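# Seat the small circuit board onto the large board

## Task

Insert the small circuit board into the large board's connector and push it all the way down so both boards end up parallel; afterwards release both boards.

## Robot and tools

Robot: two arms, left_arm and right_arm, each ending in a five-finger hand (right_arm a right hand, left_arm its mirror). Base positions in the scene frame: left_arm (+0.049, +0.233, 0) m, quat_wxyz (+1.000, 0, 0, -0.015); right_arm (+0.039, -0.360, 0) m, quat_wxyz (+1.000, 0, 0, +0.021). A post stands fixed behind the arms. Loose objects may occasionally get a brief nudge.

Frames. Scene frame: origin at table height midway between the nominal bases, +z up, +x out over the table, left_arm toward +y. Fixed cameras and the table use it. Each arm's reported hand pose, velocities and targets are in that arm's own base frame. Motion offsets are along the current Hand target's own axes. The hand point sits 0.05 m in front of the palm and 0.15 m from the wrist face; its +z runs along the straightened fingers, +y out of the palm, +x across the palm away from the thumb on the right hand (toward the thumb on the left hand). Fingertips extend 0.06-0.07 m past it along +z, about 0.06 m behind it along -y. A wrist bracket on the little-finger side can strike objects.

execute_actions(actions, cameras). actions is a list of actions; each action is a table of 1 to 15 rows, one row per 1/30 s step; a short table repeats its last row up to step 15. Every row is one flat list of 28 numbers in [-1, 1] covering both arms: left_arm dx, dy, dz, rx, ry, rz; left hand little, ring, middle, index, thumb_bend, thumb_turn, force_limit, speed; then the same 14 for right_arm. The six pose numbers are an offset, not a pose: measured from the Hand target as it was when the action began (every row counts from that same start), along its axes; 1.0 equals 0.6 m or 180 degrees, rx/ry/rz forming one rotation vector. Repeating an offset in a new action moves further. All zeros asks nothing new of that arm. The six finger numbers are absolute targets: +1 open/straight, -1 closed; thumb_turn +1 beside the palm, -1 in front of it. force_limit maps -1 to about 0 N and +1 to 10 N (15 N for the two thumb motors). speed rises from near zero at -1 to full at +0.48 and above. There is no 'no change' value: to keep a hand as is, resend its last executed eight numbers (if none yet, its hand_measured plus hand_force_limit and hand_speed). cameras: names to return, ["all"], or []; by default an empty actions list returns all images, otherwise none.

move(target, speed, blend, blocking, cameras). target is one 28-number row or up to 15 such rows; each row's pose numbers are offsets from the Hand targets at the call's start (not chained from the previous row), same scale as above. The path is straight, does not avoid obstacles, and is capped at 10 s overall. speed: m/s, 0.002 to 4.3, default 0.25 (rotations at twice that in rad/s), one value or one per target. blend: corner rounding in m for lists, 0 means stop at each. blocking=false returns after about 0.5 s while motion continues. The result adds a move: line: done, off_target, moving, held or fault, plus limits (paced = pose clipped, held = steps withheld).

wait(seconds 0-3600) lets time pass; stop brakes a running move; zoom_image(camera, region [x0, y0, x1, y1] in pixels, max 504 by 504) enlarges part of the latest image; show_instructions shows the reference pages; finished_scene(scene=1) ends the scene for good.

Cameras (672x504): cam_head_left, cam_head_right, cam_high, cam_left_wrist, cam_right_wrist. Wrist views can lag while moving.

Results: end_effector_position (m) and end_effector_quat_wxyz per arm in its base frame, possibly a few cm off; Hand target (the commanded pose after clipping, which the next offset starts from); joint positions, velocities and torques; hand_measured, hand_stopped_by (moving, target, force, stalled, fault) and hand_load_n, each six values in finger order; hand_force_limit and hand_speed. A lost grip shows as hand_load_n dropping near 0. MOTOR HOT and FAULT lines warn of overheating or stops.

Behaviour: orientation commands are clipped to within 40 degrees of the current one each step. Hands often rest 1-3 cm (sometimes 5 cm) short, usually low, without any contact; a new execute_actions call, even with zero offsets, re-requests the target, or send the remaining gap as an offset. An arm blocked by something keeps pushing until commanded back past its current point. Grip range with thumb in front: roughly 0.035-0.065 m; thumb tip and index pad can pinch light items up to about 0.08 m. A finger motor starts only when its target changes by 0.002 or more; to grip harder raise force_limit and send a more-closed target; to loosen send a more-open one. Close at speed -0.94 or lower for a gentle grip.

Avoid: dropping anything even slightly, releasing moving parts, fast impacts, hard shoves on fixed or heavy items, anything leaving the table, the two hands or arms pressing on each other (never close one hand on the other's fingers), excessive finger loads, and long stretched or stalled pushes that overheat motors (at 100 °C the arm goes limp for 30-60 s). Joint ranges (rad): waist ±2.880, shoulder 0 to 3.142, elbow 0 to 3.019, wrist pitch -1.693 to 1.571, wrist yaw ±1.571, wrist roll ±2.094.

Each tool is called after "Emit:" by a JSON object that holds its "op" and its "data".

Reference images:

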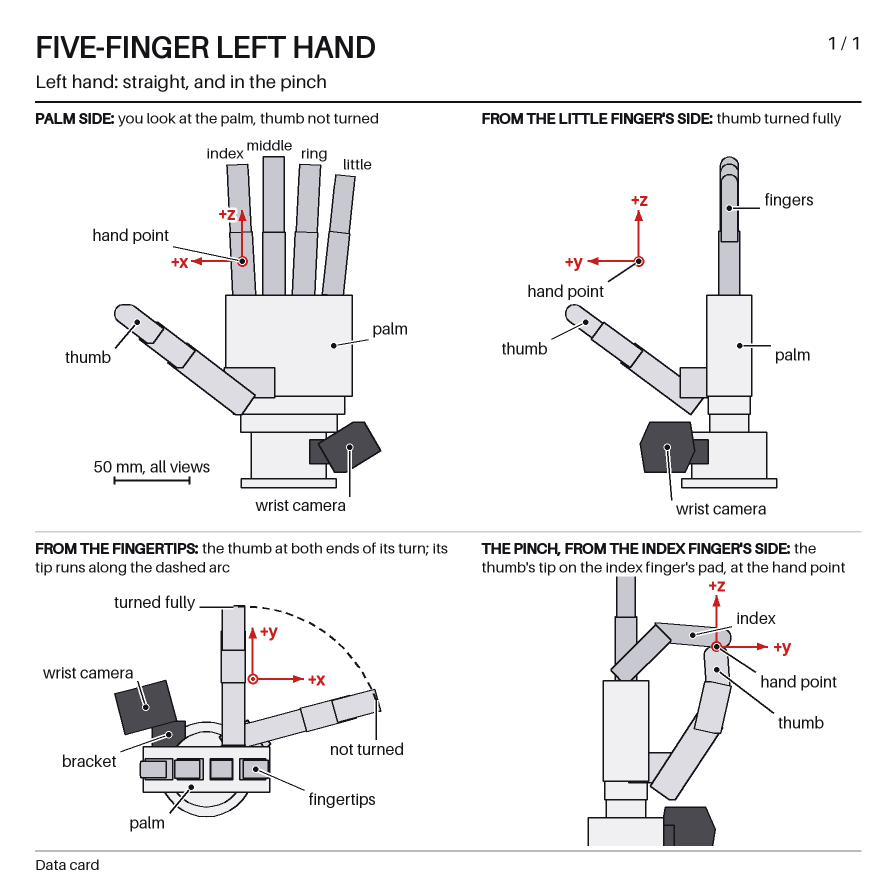

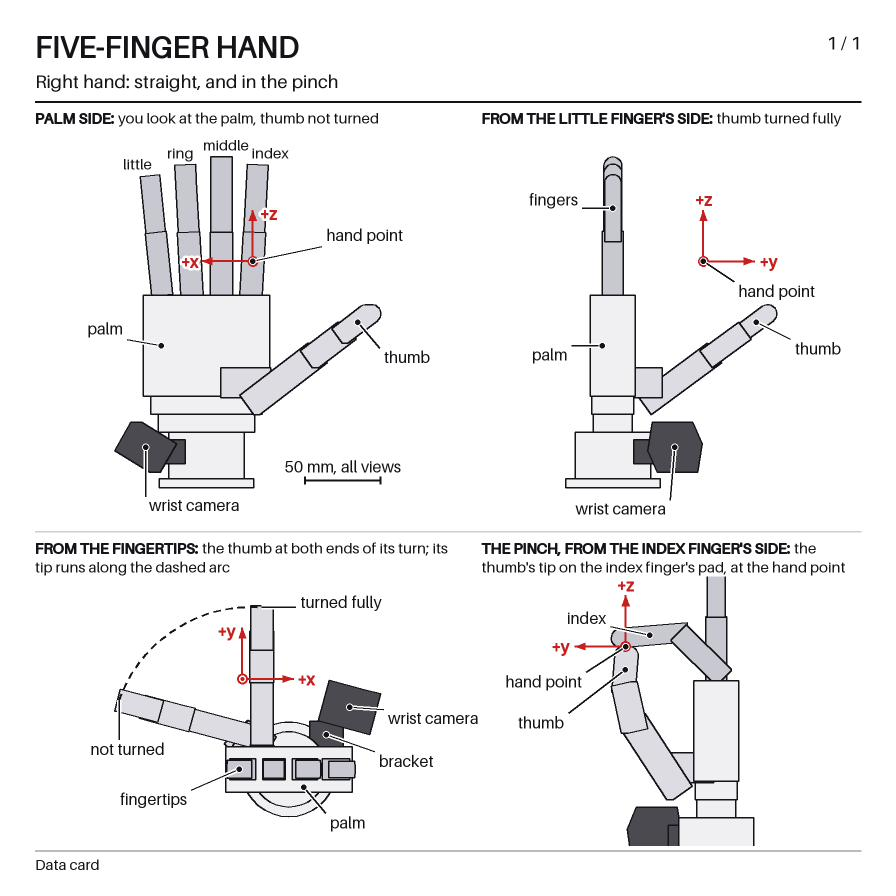

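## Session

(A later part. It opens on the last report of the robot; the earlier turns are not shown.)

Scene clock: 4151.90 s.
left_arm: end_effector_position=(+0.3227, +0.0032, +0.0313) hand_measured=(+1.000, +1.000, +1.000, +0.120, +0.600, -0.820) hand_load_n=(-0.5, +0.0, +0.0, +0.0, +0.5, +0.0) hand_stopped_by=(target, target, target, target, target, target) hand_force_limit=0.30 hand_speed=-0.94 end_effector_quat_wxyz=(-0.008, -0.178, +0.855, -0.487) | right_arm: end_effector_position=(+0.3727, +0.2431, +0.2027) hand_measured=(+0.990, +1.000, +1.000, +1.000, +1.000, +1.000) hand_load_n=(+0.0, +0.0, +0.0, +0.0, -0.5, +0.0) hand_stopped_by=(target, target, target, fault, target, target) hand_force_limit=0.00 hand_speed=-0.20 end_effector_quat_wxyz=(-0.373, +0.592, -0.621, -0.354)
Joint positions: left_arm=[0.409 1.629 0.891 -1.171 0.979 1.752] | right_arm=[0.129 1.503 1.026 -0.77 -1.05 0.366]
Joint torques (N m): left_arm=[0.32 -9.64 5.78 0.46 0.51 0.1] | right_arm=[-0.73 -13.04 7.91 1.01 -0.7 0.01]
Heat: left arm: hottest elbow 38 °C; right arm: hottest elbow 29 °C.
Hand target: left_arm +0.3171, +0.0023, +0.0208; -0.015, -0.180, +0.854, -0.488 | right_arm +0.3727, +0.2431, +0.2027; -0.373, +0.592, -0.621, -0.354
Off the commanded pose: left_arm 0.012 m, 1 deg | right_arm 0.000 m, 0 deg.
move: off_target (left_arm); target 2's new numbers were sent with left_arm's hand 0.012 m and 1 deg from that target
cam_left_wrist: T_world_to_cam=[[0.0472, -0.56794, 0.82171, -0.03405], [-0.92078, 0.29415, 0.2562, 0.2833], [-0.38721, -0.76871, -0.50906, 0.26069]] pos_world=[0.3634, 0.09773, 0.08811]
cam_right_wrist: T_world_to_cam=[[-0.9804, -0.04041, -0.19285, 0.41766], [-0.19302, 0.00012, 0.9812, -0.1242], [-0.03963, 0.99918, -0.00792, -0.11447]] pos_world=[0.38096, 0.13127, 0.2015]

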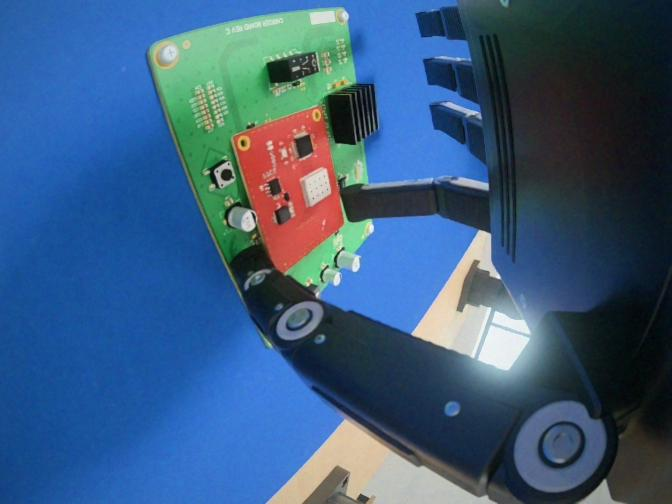

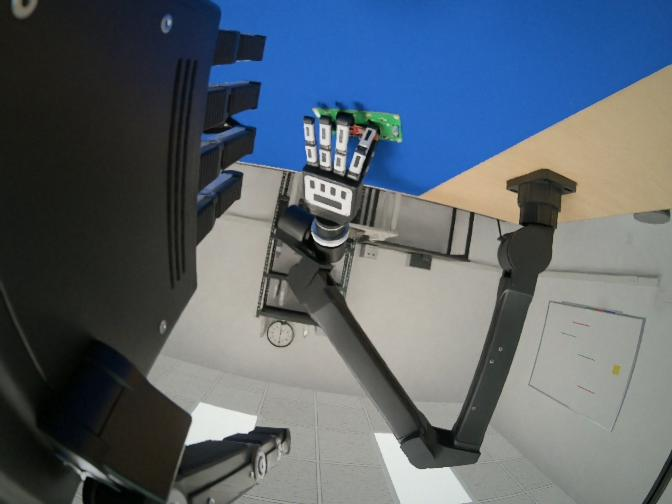

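Emit:
{"op": "move", "data": {"target": [0,0,0,0,0,0,1,1,1,0.03,0.6,-0.82,0.0,-0.94,0,0,0,0,0,0,0.99,1,1,1,1,1,0,-0.2]}}

Emit:
{"op": "move", "data": {"target": [0,0,0,0,0,0,1,1,1,-0.06,0.6,-0.82,0.3,-0.94,0,0,0,0,0,0,0.99,1,1,1,1,1,0,-0.2], "cameras": ["cam_left_wrist","cam_right_wrist"]}}

Emit:
{"op": "zoom_image", "data": {"camera": "cam_left_wrist", "region": [220, 130, 380, 290]}}

Emit:
{"op": "zoom_image", "data": {"camera": "cam_right_wrist", "region": [335, 110, 395, 155]}}

Scene clock: 4158.10 s.
left_arm: end_effector_position=(+0.3227, +0.0032, +0.0313) hand_measured=(+1.000, +1.000, +1.000, +0.030, +0.600, -0.820) hand_load_n=(+0.0, +0.0, +0.0, +4.0, +3.5, +0.0) hand_stopped_by=(target, target, target, target, target, target) hand_force_limit=0.00 hand_speed=-0.94 end_effector_quat_wxyz=(-0.008, -0.178, +0.855, -0.487) | right_arm: end_effector_position=(+0.3727, +0.2431, +0.2027) hand_measured=(+0.990, +1.000, +1.000, +1.000, +1.000, +1.000) hand_load_n=(+0.0, +0.0, +0.0, +0.0, +0.0, +0.0) hand_stopped_by=(target, target, target, fault, target, target) hand_force_limit=0.00 hand_speed=-0.20 end_effector_quat_wxyz=(-0.373, +0.592, -0.621, -0.354)
Joint positions: left_arm=[0.409 1.629 0.891 -1.171 0.979 1.752] | right_arm=[0.129 1.503 1.026 -0.77 -1.05 0.366]
Joint torques (N m): left_arm=[0.85 -9.17 6.11 0.64 0.5 0.08] | right_arm=[-0.5 -13.04 7.91 1.07 -0.72 -0.01]
Heat: left arm: hottest elbow 37 °C; right arm: hottest elbow 29 °C.
Hand target: left_arm +0.3171, +0.0023, +0.0208; -0.015, -0.180, +0.854, -0.488 | right_arm +0.3727, +0.2431, +0.2027; -0.373, +0.592, -0.621, -0.354
Off the commanded pose: left_arm 0.012 m, 1 deg | right_arm 0.000 m, 0 deg.
move: done

Scene clock: 4158.60 s.
left_arm: end_effector_position=(+0.3228, +0.0030, +0.0315) hand_measured=(+1.000, +1.000, +1.000, +0.016, +0.602, -0.820) hand_load_n=(+0.0, -0.5, +0.0, +6.5, +6.0, +0.0) hand_stopped_by=(target, target, target, force, target, target) hand_force_limit=0.30 hand_speed=-0.94 end_effector_quat_wxyz=(-0.007, -0.178, +0.855, -0.487) | right_arm: end_effector_position=(+0.3727, +0.2431, +0.2027) hand_measured=(+0.990, +1.000, +1.000, +1.000, +1.000, +1.000) hand_load_n=(+0.0, +0.0, +0.0, +0.0, +0.0, +0.0) hand_stopped_by=(target, target, target, fault, target, target) hand_force_limit=0.00 hand_speed=-0.20 end_effector_quat_wxyz=(-0.373, +0.592, -0.621, -0.354)
Joint positions: left_arm=[0.409 1.629 0.891 -1.171 0.98 1.752] | right_arm=[0.129 1.503 1.026 -0.77 -1.05 0.366]
Joint torques (N m): left_arm=[0.15 -9.23 5.82 0.51 0.49 0.1] | right_arm=[-0.62 -13.1 7.86 1.09 -0.69 -0.01]
Heat: left arm: hottest elbow 37 °C; right arm: hottest elbow 29 °C.
Hand target: left_arm +0.3172, +0.0023, +0.0208; -0.015, -0.180, +0.854, -0.488 | right_arm +0.3727, +0.2431, +0.2027; -0.373, +0.592, -0.621, -0.354
Off the commanded pose: left_arm 0.012 m, 1 deg | right_arm 0.000 m, 0 deg.
move: done
cam_left_wrist: T_world_to_cam=[[0.04715, -0.56711, 0.82229, -0.03431], [-0.921, 0.294, 0.25557, 0.28354], [-0.38669, -0.76938, -0.50845, 0.26053]] pos_world=[0.3635, 0.09763, 0.08821]
cam_right_wrist: T_world_to_cam=[[-0.9804, -0.04041, -0.19285, 0.41766], [-0.19302, 0.00012, 0.9812, -0.1242], [-0.03963, 0.99918, -0.00792, -0.11447]] pos_world=[0.38096, 0.13127, 0.2015]

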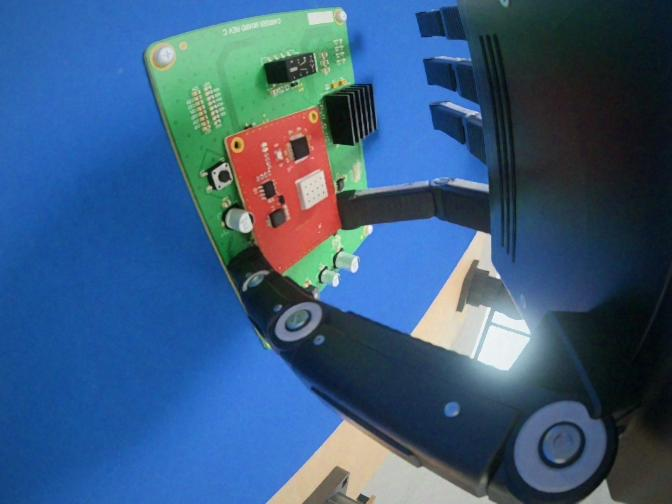

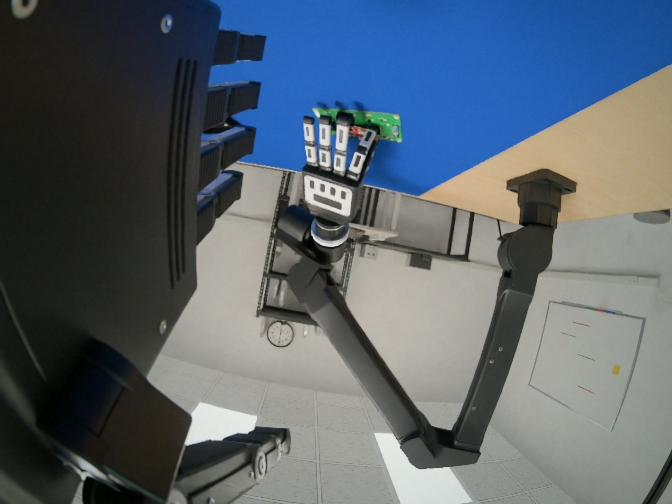

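Scaled by 3.150 from the camera's image (finer frame: 960x720).

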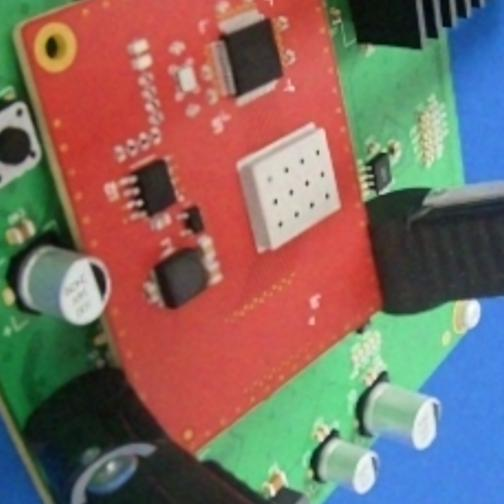

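Scaled by 8.400 from the camera's image (finer frame: 960x720).

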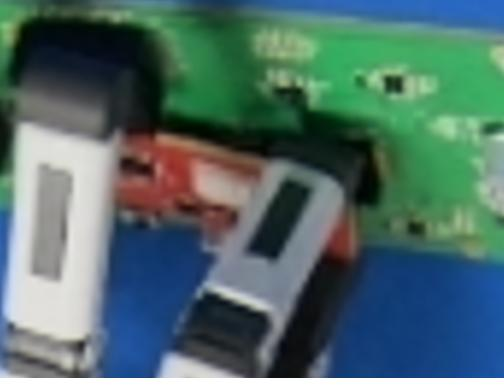

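Emit:
{"op": "move", "data": {"target": [-0.00622,-0.01075,-0.00768,0,0,0,1,1,1,-0.06,0.6,-0.82,0.3,-0.94,0,0,0,0,0,0,0.99,1,1,1,1,1,0,-0.2], "speed": 0.03}}

Emit:
{"op": "move", "data": {"target": [-0.00622,-0.01075,-0.00768,0,0,0,1,1,1,-0.06,0.6,-0.82,0.3,-0.94,0,0,0,0,0,0,0.99,1,1,1,1,1,0,-0.2], "speed": 0.03}}

Scene clock: 4165.30 s.
left_arm: end_effector_position=(+0.3228, +0.0030, +0.0315) hand_measured=(+1.000, +1.000, +1.000, +0.016, +0.602, -0.820) hand_load_n=(+0.0, +0.0, +0.0, +6.5, +6.0, +0.0) hand_stopped_by=(target, target, target, force, target, target) hand_force_limit=0.30 hand_speed=-0.94 end_effector_quat_wxyz=(-0.007, -0.178, +0.855, -0.487) | right_arm: end_effector_position=(+0.3727, +0.2431, +0.2027) hand_measured=(+0.990, +1.000, +1.000, +1.000, +1.000, +1.000) hand_load_n=(+0.0, +0.0, +0.0, +0.0, +0.0, +0.0) hand_stopped_by=(target, target, target, fault, target, target) hand_force_limit=0.00 hand_speed=-0.20 end_effector_quat_wxyz=(-0.373, +0.592, -0.621, -0.354)
Joint positions: left_arm=[0.409 1.629 0.891 -1.171 0.98 1.752] | right_arm=[0.129 1.503 1.026 -0.77 -1.05 0.366]
Joint torques (N m): left_arm=[0.21 -9.7 7.58 -0.32 0.51 0.09] | right_arm=[-0.67 -13.04 7.92 1.05 -0.7 -0.01]
Heat: left arm: hottest elbow 36 °C; right arm: hottest elbow 29 °C.
Hand target: left_arm +0.3220, +0.0043, +0.0278; -0.015, -0.180, +0.854, -0.488 | right_arm +0.3727, +0.2431, +0.2027; -0.373, +0.592, -0.621, -0.354
Off the commanded pose: left_arm 0.004 m, 1 deg | right_arm 0.000 m, 0 deg.
move: done

Scene clock: 4165.93 s.
left_arm: end_effector_position=(+0.3194, +0.0016, +0.0332) hand_measured=(+1.000, +1.000, +1.000, +0.016, +0.600, -0.820) hand_load_n=(+0.0, +0.0, +0.0, +1.5, +1.5, -0.5) hand_stopped_by=(target, target, target, force, target, target) hand_force_limit=0.30 hand_speed=-0.94 end_effector_quat_wxyz=(-0.015, -0.182, +0.853, -0.489) | right_arm: end_effector_position=(+0.3727, +0.2431, +0.2027) hand_measured=(+0.990, +1.000, +1.000, +1.000, +1.000, +1.000) hand_load_n=(+0.0, +0.0, +0.0, +0.0, +0.0, +0.0) hand_stopped_by=(target, target, target, fault, target, target) hand_force_limit=0.00 hand_speed=-0.20 end_effector_quat_wxyz=(-0.373, +0.592, -0.621, -0.354)
Joint positions: left_arm=[0.409 1.629 0.891 -1.189 0.98 1.752] | right_arm=[0.129 1.503 1.026 -0.77 -1.05 0.366]
Joint torques (N m): left_arm=[0.44 -10.75 9.65 -0.55 0.51 0.05] | right_arm=[-0.56 -13.04 7.84 1.01 -0.68 -0.01]
Heat: left arm: hottest elbow 36 °C; right arm: hottest elbow 29 °C.
Hand target: left_arm +0.3269, +0.0064, +0.0348; -0.015, -0.180, +0.854, -0.488 | right_arm +0.3727, +0.2431, +0.2027; -0.373, +0.592, -0.621, -0.354
Off the commanded pose: left_arm 0.009 m, 0 deg | right_arm 0.000 m, 0 deg.
move: done

Emit:
{"op": "wait", "data": {"seconds": 0.1, "cameras": ["cam_left_wrist","cam_right_wrist"]}}

Emit:
{"op": "zoom_image", "data": {"camera": "cam_left_wrist", "region": [220, 130, 380, 290]}}

Emit:
{"op": "zoom_image", "data": {"camera": "cam_right_wrist", "region": [335, 110, 395, 155]}}

Scene clock: 4170.27 s.
left_arm: end_effector_position=(+0.3194, +0.0016, +0.0332) hand_measured=(+1.000, +1.000, +1.000, +0.016, +0.600, -0.820) hand_load_n=(+0.0, +0.0, +0.0, +1.5, +1.5, -0.5) hand_stopped_by=(target, target, target, force, target, target) hand_force_limit=0.30 hand_speed=-0.94 end_effector_quat_wxyz=(-0.015, -0.182, +0.853, -0.489) | right_arm: end_effector_position=(+0.3727, +0.2431, +0.2027) hand_measured=(+0.990, +1.000, +1.000, +1.000, +1.000, +1.000) hand_load_n=(+0.0, +0.0, +0.0, +0.0, -0.5, +0.0) hand_stopped_by=(target, target, target, fault, target, target) hand_force_limit=0.00 hand_speed=-0.20 end_effector_quat_wxyz=(-0.373, +0.592, -0.621, -0.354)
Joint positions: left_arm=[0.409 1.629 0.891 -1.189 0.98 1.752] | right_arm=[0.129 1.503 1.026 -0.77 -1.05 0.366]
Joint torques (N m): left_arm=[-0.15 -9.93 9.68 -0.7 0.45 0.08] | right_arm=[-0.56 -13.16 7.92 1.06 -0.71 -0.01]
Heat: left arm: hottest elbow 36 °C; right arm: hottest elbow 29 °C.
Hand target: left_arm +0.3269, +0.0063, +0.0348; -0.015, -0.180, +0.854, -0.488 | right_arm +0.3727, +0.2431, +0.2027; -0.373, +0.592, -0.621, -0.354
Off the commanded pose: left_arm 0.009 m, 0 deg | right_arm 0.000 m, 0 deg.
wait: 0.10 s; at rest from the start
cam_left_wrist: T_world_to_cam=[[0.05994, -0.56145, 0.82534, -0.04055], [-0.91682, 0.29604, 0.26797, 0.27858], [-0.39479, -0.77274, -0.497, 0.26111]] pos_world=[0.36092, 0.09653, 0.08858]
cam_right_wrist: T_world_to_cam=[[-0.9804, -0.04041, -0.19285, 0.41766], [-0.19302, 0.00012, 0.9812, -0.1242], [-0.03963, 0.99918, -0.00792, -0.11447]] pos_world=[0.38096, 0.13127, 0.2015]

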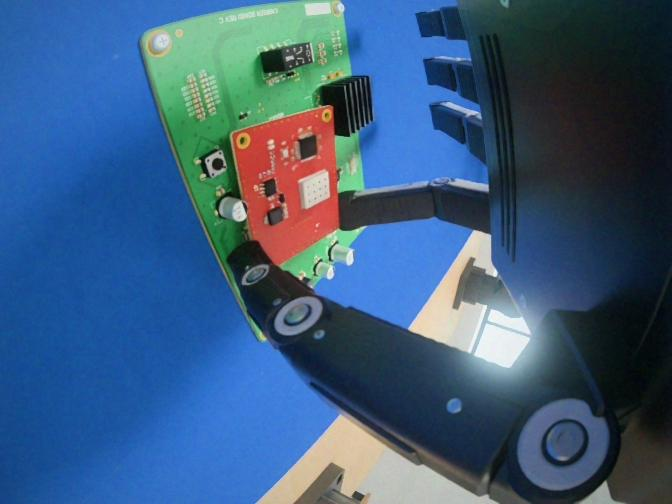

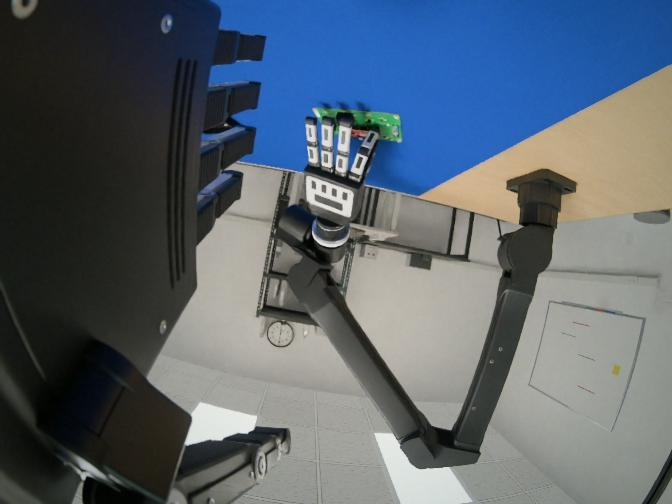

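Scaled by 3.150 from the camera's image (finer frame: 960x720).

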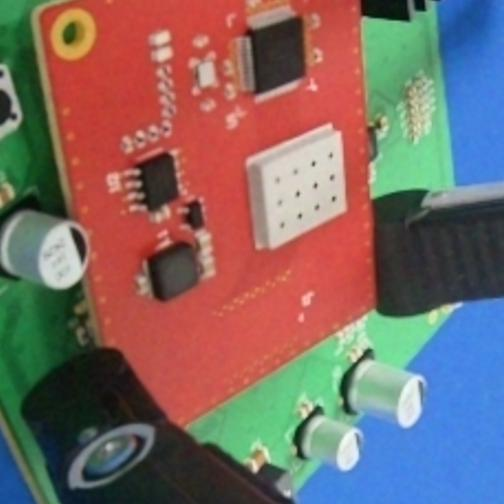

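Scaled by 8.400 from the camera's image (finer frame: 960x720).

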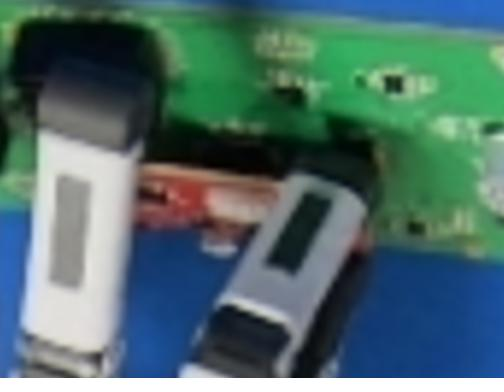

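Emit:
{"op": "move", "data": {"target": [0,0,0,0,0,0,1,1,1,-0.08,0.6,-0.82,0.3,-0.94,0,0,0,0,0,0,0.99,1,1,1,1,1,0,-0.2], "cameras": ["cam_left_wrist","cam_right_wrist"]}}

Emit:
{"op": "zoom_image", "data": {"camera": "cam_left_wrist", "region": [220, 130, 380, 290]}}

Emit:
{"op": "zoom_image", "data": {"camera": "cam_right_wrist", "region": [335, 110, 395, 155]}}

Scene clock: 4176.13 s.
left_arm: end_effector_position=(+0.3183, +0.0013, +0.0334) hand_measured=(+1.000, +1.000, +1.000, -0.080, +0.600, -0.820) hand_load_n=(+0.0, +0.0, +0.0, +0.0, +0.0, +0.0) hand_stopped_by=(target, target, target, target, target, target) hand_force_limit=0.30 hand_speed=-0.94 end_effector_quat_wxyz=(-0.017, -0.183, +0.853, -0.489) | right_arm: end_effector_position=(+0.3727, +0.2431, +0.2027) hand_measured=(+0.990, +1.000, +1.000, +1.000, +1.000, +1.000) hand_load_n=(+0.0, +0.0, +0.0, +0.0, +0.0, +0.0) hand_stopped_by=(target, target, target, fault, target, target) hand_force_limit=0.00 hand_speed=-0.20 end_effector_quat_wxyz=(-0.373, +0.592, -0.621, -0.354)
Joint positions: left_arm=[0.409 1.63 0.891 -1.193 0.979 1.752] | right_arm=[0.129 1.503 1.026 -0.77 -1.05 0.366]
Joint torques (N m): left_arm=[0.67 -9.23 9.42 -0.51 0.53 0.03] | right_arm=[-0.21 -13.04 7.95 0.99 -0.69 -0.02]
Heat: left arm: hottest elbow 36 °C; right arm: hottest elbow 29 °C.
Hand target: left_arm +0.3269, +0.0063, +0.0348; -0.015, -0.180, +0.854, -0.488 | right_arm +0.3727, +0.2431, +0.2027; -0.373, +0.592, -0.621, -0.354
Off the commanded pose: left_arm 0.010 m, 0 deg | right_arm 0.000 m, 0 deg.
move: done
cam_left_wrist: T_world_to_cam=[[0.06381, -0.56063, 0.82561, -0.04203], [-0.91535, 0.2967, 0.27222, 0.27706], [-0.39757, -0.77309, -0.49424, 0.26142]] pos_world=[0.36022, 0.09633, 0.08848]
cam_right_wrist: T_world_to_cam=[[-0.9804, -0.04041, -0.19285, 0.41766], [-0.19302, 0.00012, 0.9812, -0.1242], [-0.03963, 0.99918, -0.00792, -0.11447]] pos_world=[0.38096, 0.13127, 0.2015]

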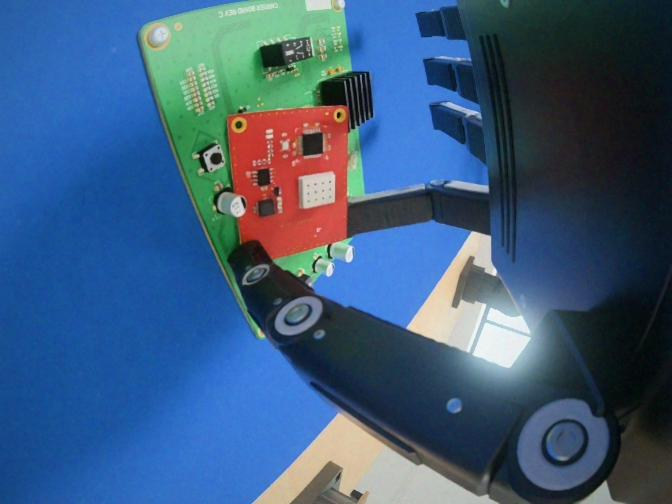

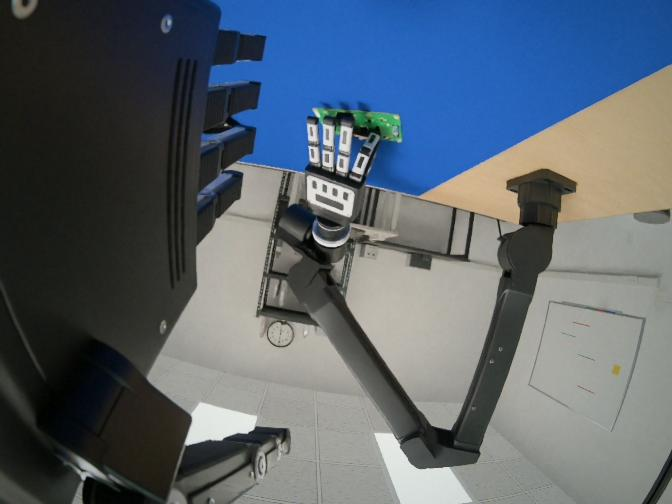

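Scaled by 3.150 from the camera's image (finer frame: 960x720).

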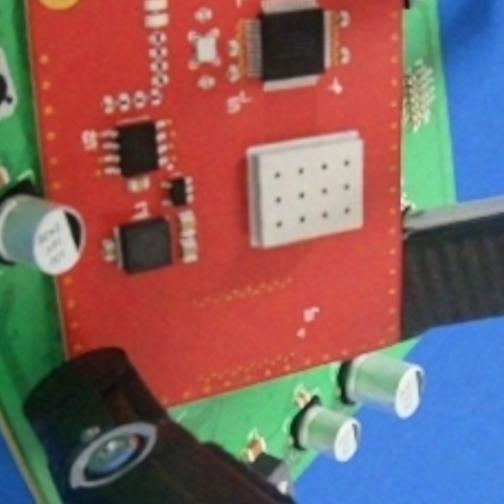

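Scaled by 8.400 from the camera's image (finer frame: 960x720).

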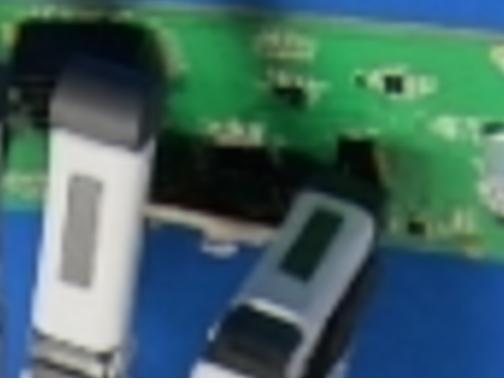

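Emit:
{"op": "zoom_image", "data": {"camera": "cam_right_wrist", "region": [350, 115, 390, 145]}}

Scaled by 12.600 from the camera's image (finer frame: 960x720).

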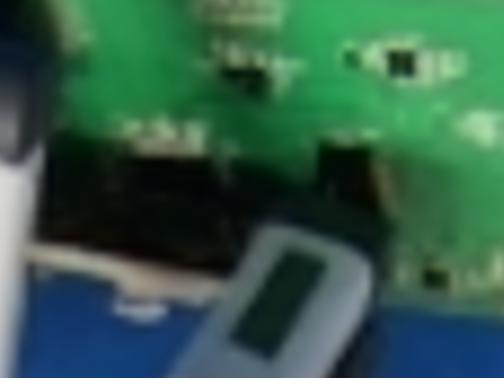

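Emit:
{"op": "move", "data": {"target": [0,0,0,0,0,0,1,1,1,0.3,0.68,-0.82,0.3,-0.9,0,0,0,0,0,0,0.99,1,1,1,1,1,0,-0.2], "cameras": ["cam_left_wrist","cam_right_wrist"]}}

Emit:
{"op": "zoom_image", "data": {"camera": "cam_left_wrist", "region": [210, 90, 370, 250]}}

Emit:
{"op": "zoom_image", "data": {"camera": "cam_right_wrist", "region": [335, 110, 395, 155]}}

Scene clock: 4317.17 s.
left_arm: end_effector_position=(+0.3183, +0.0013, +0.0334) hand_measured=(+1.000, +1.000, +1.000, +0.300, +0.680, -0.820) hand_load_n=(+0.0, +0.0, +0.0, +0.0, +0.0, +0.0) hand_stopped_by=(target, target, target, target, target, target) hand_force_limit=0.30 hand_speed=-0.90 end_effector_quat_wxyz=(-0.017, -0.183, +0.853, -0.489) | right_arm: end_effector_position=(+0.3727, +0.2431, +0.2027) hand_measured=(+0.990, +1.000, +1.000, +1.000, +1.000, +1.000) hand_load_n=(+0.0, +0.0, +0.0, +0.0, +0.0, +0.0) hand_stopped_by=(target, target, target, fault, target, target) hand_force_limit=0.00 hand_speed=-0.20 end_effector_quat_wxyz=(-0.373, +0.592, -0.621, -0.354)
Joint positions: left_arm=[0.409 1.63 0.891 -1.193 0.979 1.752] | right_arm=[0.129 1.503 1.026 -0.77 -1.05 0.366]
Joint torques (N m): left_arm=[0.5 -9.76 9.92 -0.39 0.49 0.07] | right_arm=[-0.67 -13.16 7.87 0.96 -0.71 -0.03]
Heat: left arm: hottest elbow 36 °C; right arm: hottest elbow 29 °C.
Hand target: left_arm +0.3269, +0.0063, +0.0348; -0.015, -0.180, +0.854, -0.488 | right_arm +0.3727, +0.2431, +0.2027; -0.373, +0.592, -0.621, -0.354
Off the commanded pose: left_arm 0.010 m, 0 deg | right_arm 0.000 m, 0 deg.
move: done
cam_left_wrist: T_world_to_cam=[[0.06381, -0.56063, 0.82561, -0.04203], [-0.91535, 0.2967, 0.27222, 0.27706], [-0.39757, -0.77309, -0.49424, 0.26142]] pos_world=[0.36022, 0.09633, 0.08848]
cam_right_wrist: T_world_to_cam=[[-0.9804, -0.04041, -0.19285, 0.41766], [-0.19302, 0.00012, 0.9812, -0.1242], [-0.03963, 0.99918, -0.00792, -0.11447]] pos_world=[0.38096, 0.13127, 0.2015]

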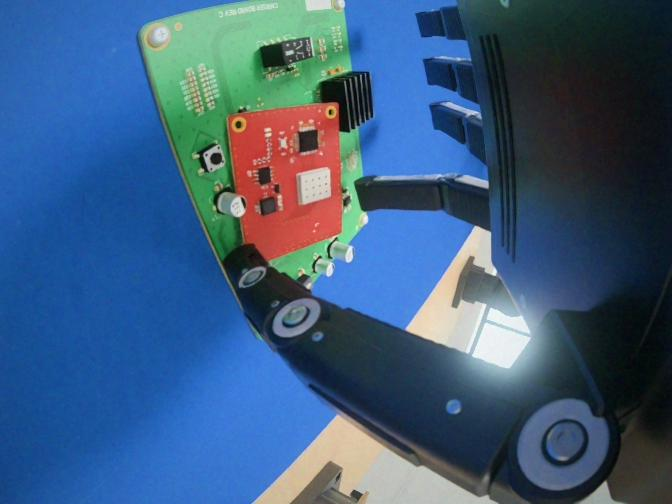

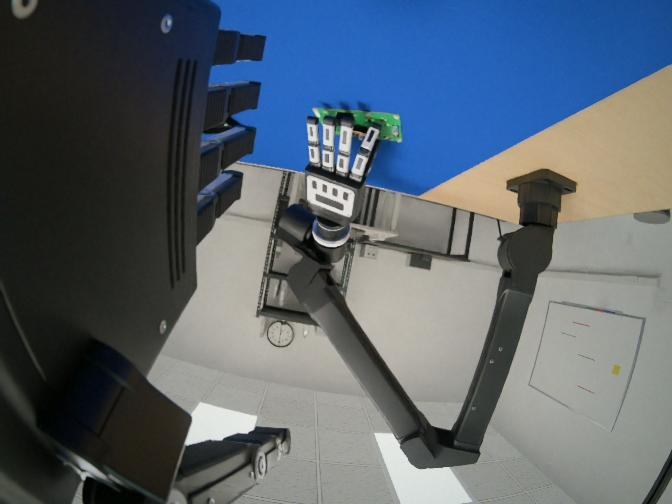

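Scaled by 3.150 from the camera's image (finer frame: 960x720).

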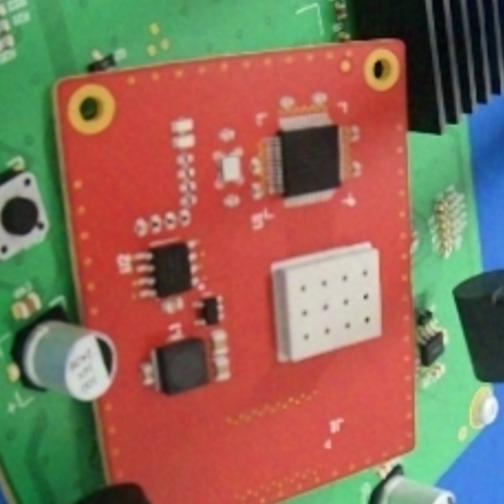

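Scaled by 8.400 from the camera's image (finer frame: 960x720).

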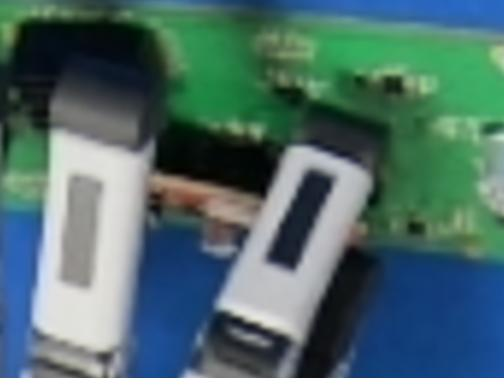

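Emit:
{"op": "move", "data": {"target": [-0.00567,-0.04907,-0.03283,0,0,0,1,1,1,0.3,0.68,-0.82,0.3,-0.9,0,0,0,0,0,0,0.99,1,1,1,1,1,0,-0.2], "speed": 0.1, "cameras": ["cam_left_wrist","cam_right_wrist"]}}

Emit:
{"op": "zoom_image", "data": {"camera": "cam_left_wrist", "region": [180, 80, 320, 220]}}

Emit:
{"op": "zoom_image", "data": {"camera": "cam_left_wrist", "region": [180, 170, 320, 310]}}

Emit:
{"op": "zoom_image", "data": {"camera": "cam_right_wrist", "region": [335, 110, 395, 155]}}

Scene clock: 4324.97 s.
left_arm: end_effector_position=(+0.3220, +0.0030, +0.0584) hand_measured=(+1.000, +1.000, +1.000, +0.300, +0.680, -0.820) hand_load_n=(+0.0, +0.0, +0.0, +0.0, +0.0, +0.0) hand_stopped_by=(target, target, target, target, target, target) hand_force_limit=0.30 hand_speed=-0.90 end_effector_quat_wxyz=(-0.031, -0.190, +0.849, -0.491) | right_arm: end_effector_position=(+0.3727, +0.2431, +0.2027) hand_measured=(+0.990, +1.000, +1.000, +1.000, +1.000, +1.000) hand_load_n=(+0.0, +0.0, +0.0, +0.0, +0.0, +0.0) hand_stopped_by=(target, target, target, fault, target, target) hand_force_limit=0.00 hand_speed=-0.20 end_effector_quat_wxyz=(-0.373, +0.592, -0.621, -0.354)
Joint positions: left_arm=[0.409 1.613 0.943 -1.295 0.979 1.752] | right_arm=[0.129 1.503 1.026 -0.77 -1.05 0.366]
Joint torques (N m): left_arm=[0.56 -11.99 11.07 -0.54 0.52 0.03] | right_arm=[-0.44 -12.86 7.88 0.94 -0.71 0]
Heat: left arm: hottest elbow 36 °C; right arm: hottest elbow 29 °C.
Hand target: left_arm +0.3366, +0.0103, +0.0688; -0.015, -0.180, +0.854, -0.488 | right_arm +0.3727, +0.2431, +0.2027; -0.373, +0.592, -0.621, -0.354
Off the commanded pose: left_arm 0.019 m, 2 deg | right_arm 0.000 m, 0 deg.
move: off_target (left_arm)
cam_left_wrist: T_world_to_cam=[[0.08821, -0.55038, 0.83024, -0.07013], [-0.90692, 0.30033, 0.29545, 0.269], [-0.41196, -0.77903, -0.47266, 0.27988]] pos_world=[0.36545, 0.09864, 0.11103]
cam_right_wrist: T_world_to_cam=[[-0.9804, -0.04041, -0.19285, 0.41766], [-0.19302, 0.00012, 0.9812, -0.1242], [-0.03963, 0.99918, -0.00792, -0.11447]] pos_world=[0.38096, 0.13127, 0.2015]

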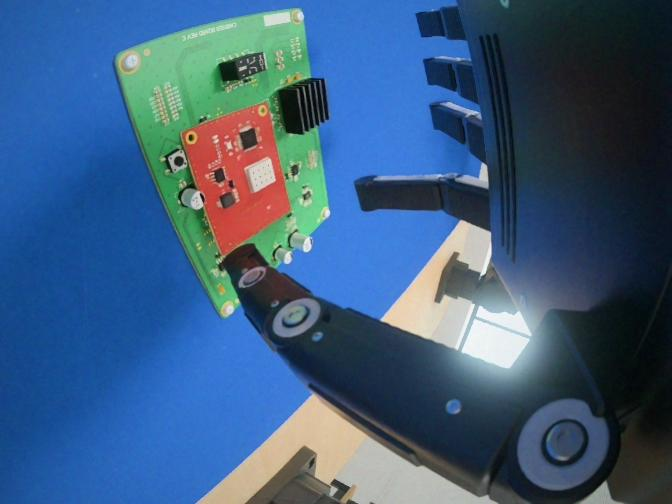

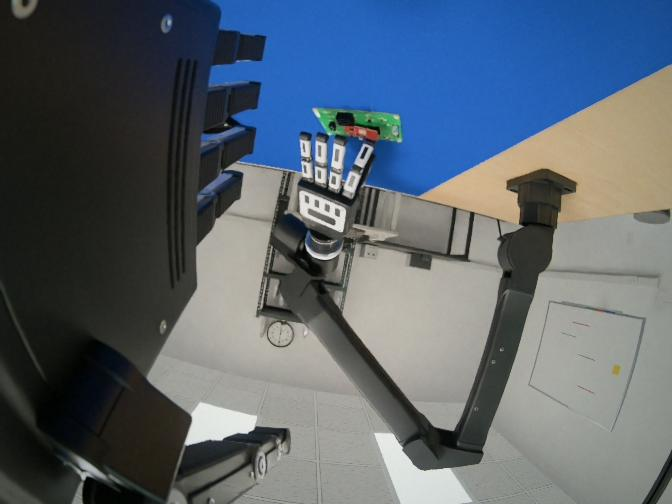

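Scaled by 3.600 from the camera's image (finer frame: 960x720).

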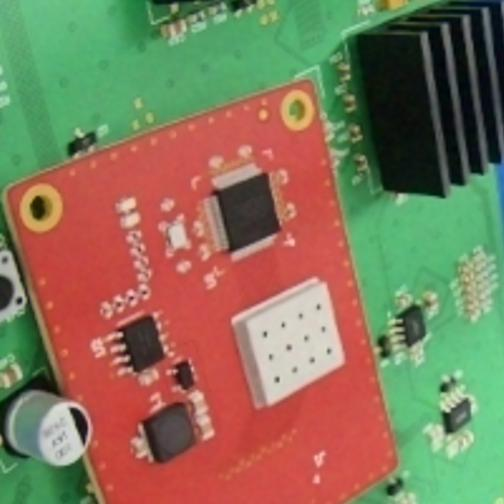

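Scaled by 3.600 from the camera's image (finer frame: 960x720).

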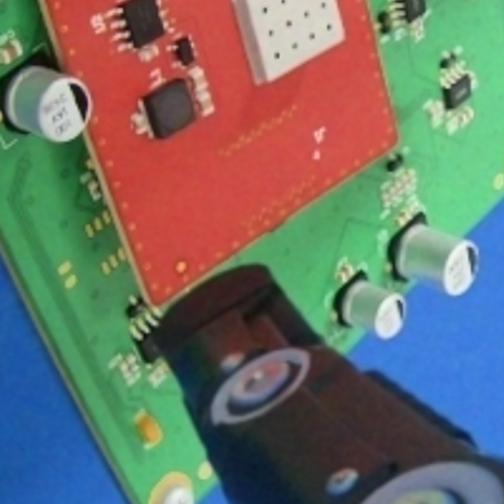

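Scaled by 8.400 from the camera's image (finer frame: 960x720).

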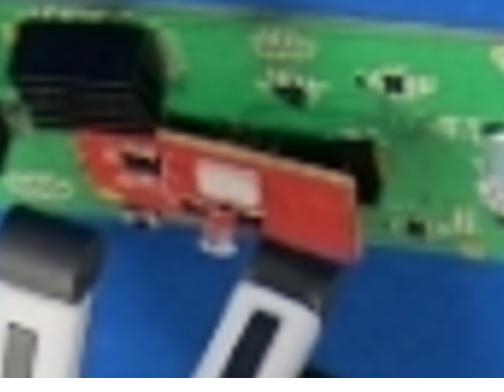

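Emit:
{"op": "move", "data": {"target": [[0.00207,-0.01143,-0.005,0.01089,0.0016,0.00166,1,1,1,0.3,0.68,-0.82,0.3,-0.9,0,0,0,0,0,0,0.99,1,1,1,1,1,0,-0.2],[0.01943,0.0494,0.03377,0.01089,0.0016,0.00166,1,1,1,0.3,0.68,-0.82,0.3,-0.9,0,0,0,0,0,0,0.99,1,1,1,1,1,0,-0.2]], "speed": [0.12,0.06], "cameras": ["cam_left_wrist","cam_right_wrist"]}}

Emit:
{"op": "zoom_image", "data": {"camera": "cam_left_wrist", "region": [180, 120, 340, 280]}}

Emit:
{"op": "zoom_image", "data": {"camera": "cam_right_wrist", "region": [335, 110, 395, 155]}}

Scene clock: 4366.93 s.
left_arm: end_effector_position=(+0.3235, +0.0030, +0.0450) hand_measured=(+1.000, +1.000, +1.000, +0.300, +0.680, -0.820) hand_load_n=(+0.0, +0.0, +0.0, +0.0, +0.0, -0.5) hand_stopped_by=(target, target, target, target, target, target) hand_force_limit=0.30 hand_speed=-0.90 end_effector_quat_wxyz=(-0.009, -0.174, +0.848, -0.501) | right_arm: end_effector_position=(+0.3727, +0.2431, +0.2027) hand_measured=(+0.990, +1.000, +1.000, +1.000, +1.000, +1.000) hand_load_n=(+0.0, +0.0, +0.0, +0.0, -0.5, +0.0) hand_stopped_by=(target, target, target, fault, target, target) hand_force_limit=0.00 hand_speed=-0.20 end_effector_quat_wxyz=(-0.373, +0.592, -0.621, -0.354)
Joint positions: left_arm=[0.419 1.626 0.914 -1.243 1.003 1.798] | right_arm=[0.129 1.503 1.026 -0.77 -1.05 0.366]
Joint torques (N m): left_arm=[1.03 -10.52 6.41 0.35 0.63 0.08] | right_arm=[-0.56 -12.98 7.83 0.98 -0.69 -0.02]
Heat: left arm: hottest elbow 39 °C; right arm: hottest elbow 29 °C.
Hand target: left_arm +0.3192, +0.0035, +0.0360; -0.013, -0.177, +0.846, -0.503 | right_arm +0.3727, +0.2431, +0.2027; -0.373, +0.592, -0.621, -0.354
Off the commanded pose: left_arm 0.010 m, 1 deg | right_arm 0.000 m, 0 deg.
move: done
cam_left_wrist: T_world_to_cam=[[0.03855, -0.54244, 0.83921, -0.04345], [-0.9207, 0.30713, 0.24081, 0.28124], [-0.38837, -0.78194, -0.48758, 0.26728]] pos_world=[0.36441, 0.09905, 0.09906]
cam_right_wrist: T_world_to_cam=[[-0.9804, -0.04041, -0.19285, 0.41766], [-0.19302, 0.00012, 0.9812, -0.1242], [-0.03963, 0.99918, -0.00792, -0.11447]] pos_world=[0.38096, 0.13127, 0.2015]

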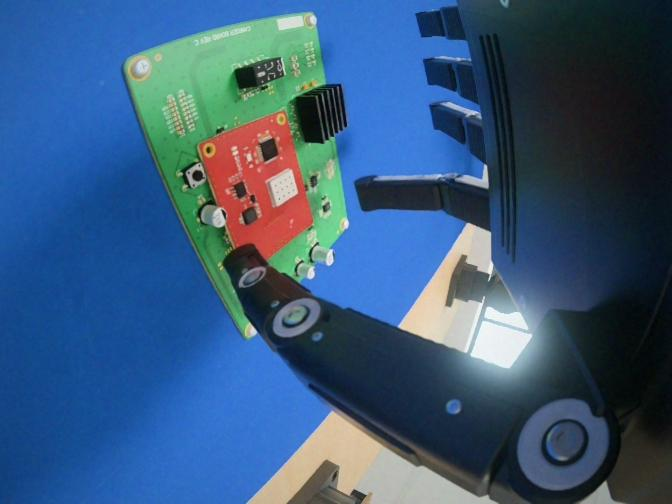

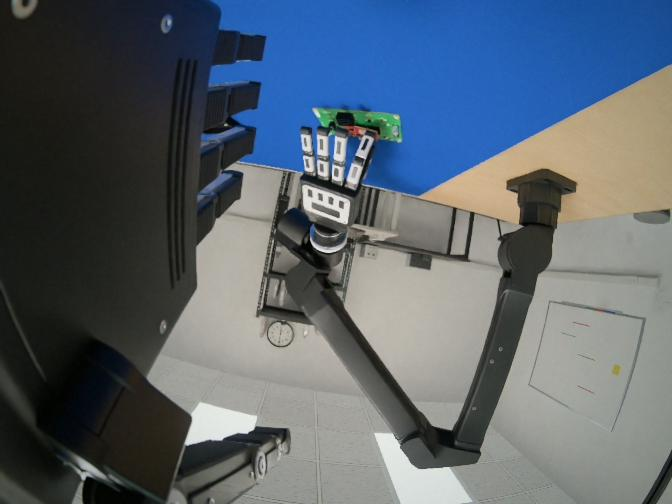

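Scaled by 3.150 from the camera's image (finer frame: 960x720).

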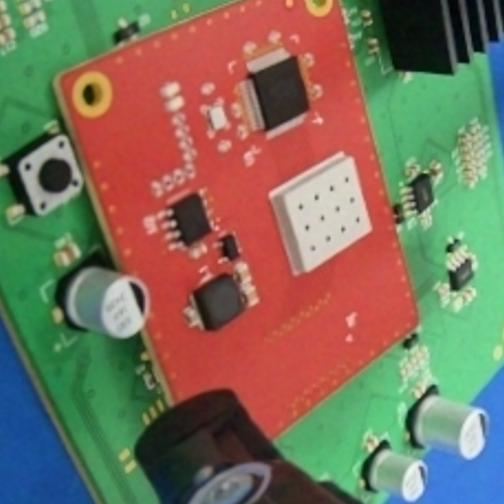

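Scaled by 8.400 from the camera's image (finer frame: 960x720).

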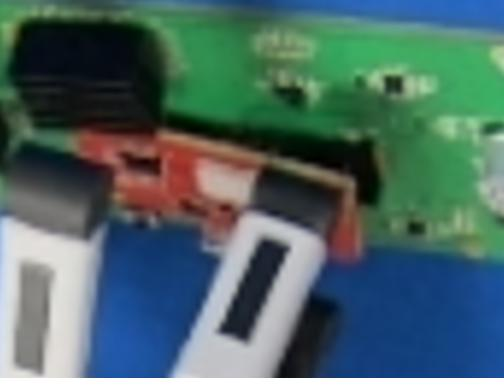

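Emit:
{"op": "zoom_image", "data": {"camera": "cam_right_wrist", "region": [375, 100, 415, 150]}}

Emit:
{"op": "zoom_image", "data": {"camera": "cam_left_wrist", "region": [300, 170, 360, 230]}}

Emit:
{"op": "zoom_image", "data": {"camera": "cam_left_wrist", "region": [220, 290, 280, 350]}}

Scaled by 10.080 from the camera's image (finer frame: 960x720).

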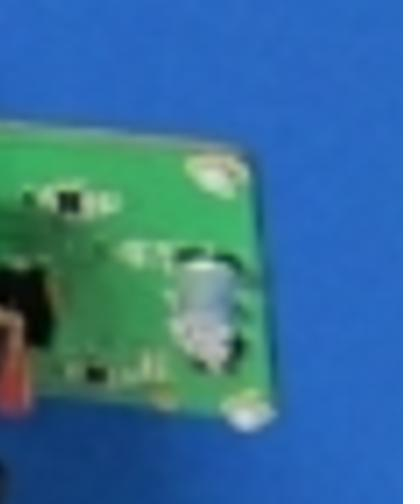

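Scaled by 8.400 from the camera's image (finer frame: 960x720).

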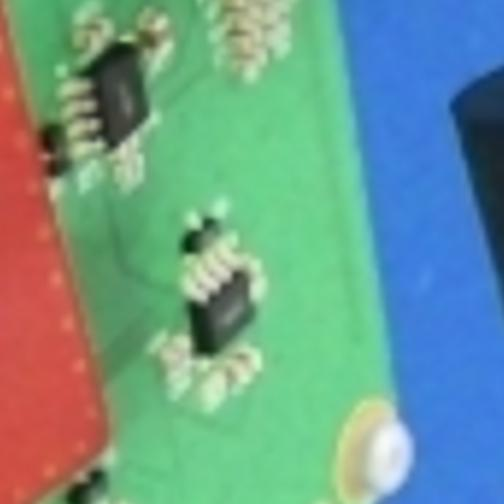

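Scaled by 8.400 from the camera's image (finer frame: 960x720).

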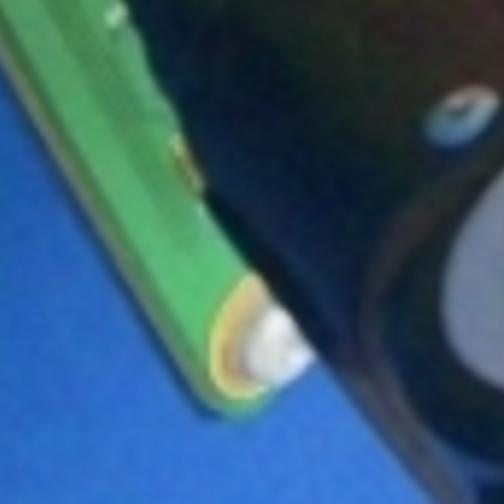

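Emit:
{"op": "move", "data": {"target": [-0.0014,0.01762,0.00975,0,0,0,1,1,1,0.5,0.68,-0.82,0.3,-0.5,0,0,0,0,0,0,0.99,1,1,1,1,1,0,-0.2], "speed": 0.06, "cameras": ["cam_left_wrist","cam_right_wrist"]}}

Emit:
{"op": "zoom_image", "data": {"camera": "cam_left_wrist", "region": [200, 120, 360, 280]}}

Scene clock: 4440.63 s.
left_arm: end_effector_position=(+0.3220, +0.0028, +0.0333) hand_measured=(+1.000, +1.000, +1.000, +0.500, +0.680, -0.820) hand_load_n=(+0.0, +0.0, +0.0, +0.5, -0.5, +0.0) hand_stopped_by=(target, target, target, target, target, target) hand_force_limit=0.30 hand_speed=-0.50 end_effector_quat_wxyz=(-0.009, -0.174, +0.848, -0.501) | right_arm: end_effector_position=(+0.3727, +0.2431, +0.2027) hand_measured=(+0.990, +1.000, +1.000, +1.000, +1.000, +1.000) hand_load_n=(+0.0, +0.0, +0.0, +0.0, +0.0, +0.0) hand_stopped_by=(target, target, target, fault, target, target) hand_force_limit=0.00 hand_speed=-0.20 end_effector_quat_wxyz=(-0.373, +0.592, -0.621, -0.354)
Joint positions: left_arm=[0.421 1.647 0.899 -1.211 1.004 1.8] | right_arm=[0.129 1.503 1.026 -0.77 -1.05 0.366]
Joint torques (N m): left_arm=[1.9 -10.05 5.93 0.4 0.58 0.11] | right_arm=[-0.56 -13.27 7.92 1.01 -0.71 -0.01]
Heat: left arm: hottest elbow 35 °C; right arm: hottest elbow 29 °C.
Hand target: left_arm +0.3178, +0.0033, +0.0241; -0.013, -0.177, +0.846, -0.503 | right_arm +0.3727, +0.2431, +0.2027; -0.373, +0.592, -0.621, -0.354
Off the commanded pose: left_arm 0.010 m, 1 deg | right_arm 0.000 m, 0 deg.
move: done
cam_left_wrist: T_world_to_cam=[[0.03992, -0.54114, 0.83998, -0.03423], [-0.92088, 0.30633, 0.24111, 0.28275], [-0.38779, -0.78315, -0.4861, 0.2606]] pos_world=[0.36281, 0.09895, 0.08726]
cam_right_wrist: T_world_to_cam=[[-0.9804, -0.04041, -0.19285, 0.41766], [-0.19302, 0.00012, 0.9812, -0.1242], [-0.03963, 0.99918, -0.00792, -0.11447]] pos_world=[0.38096, 0.13127, 0.2015]

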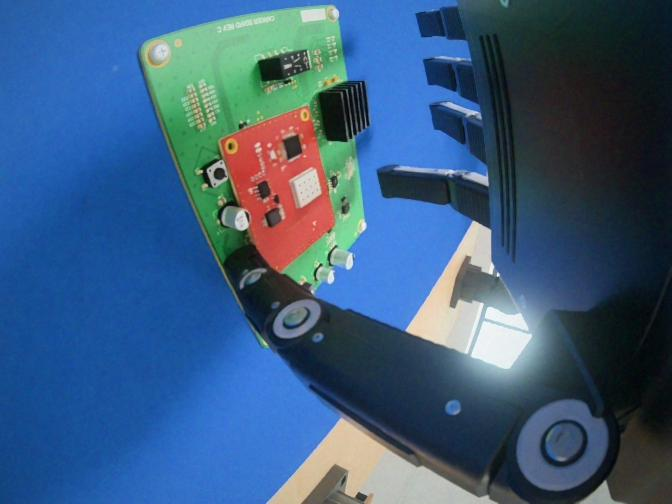

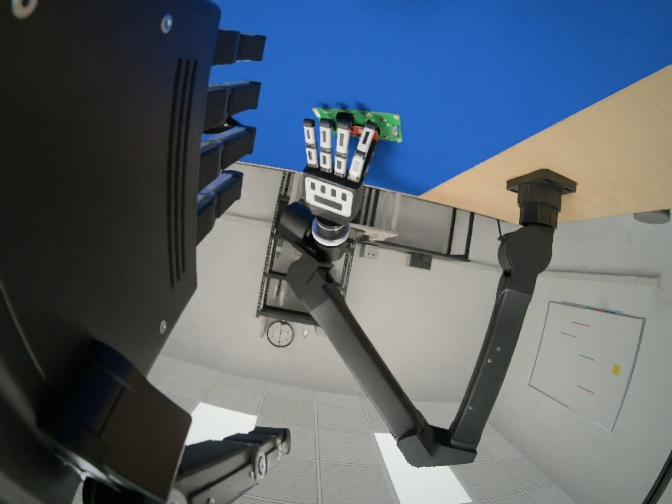

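Scaled by 3.150 from the camera's image (finer frame: 960x720).

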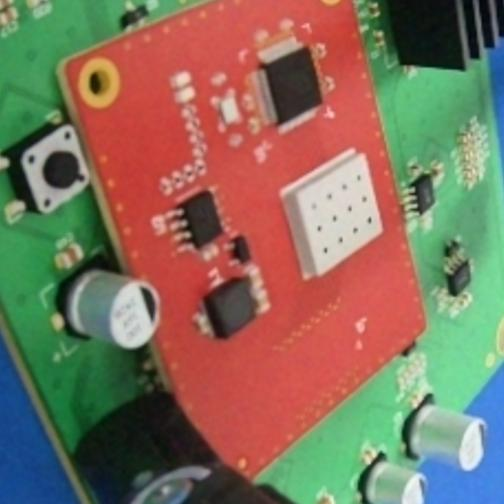

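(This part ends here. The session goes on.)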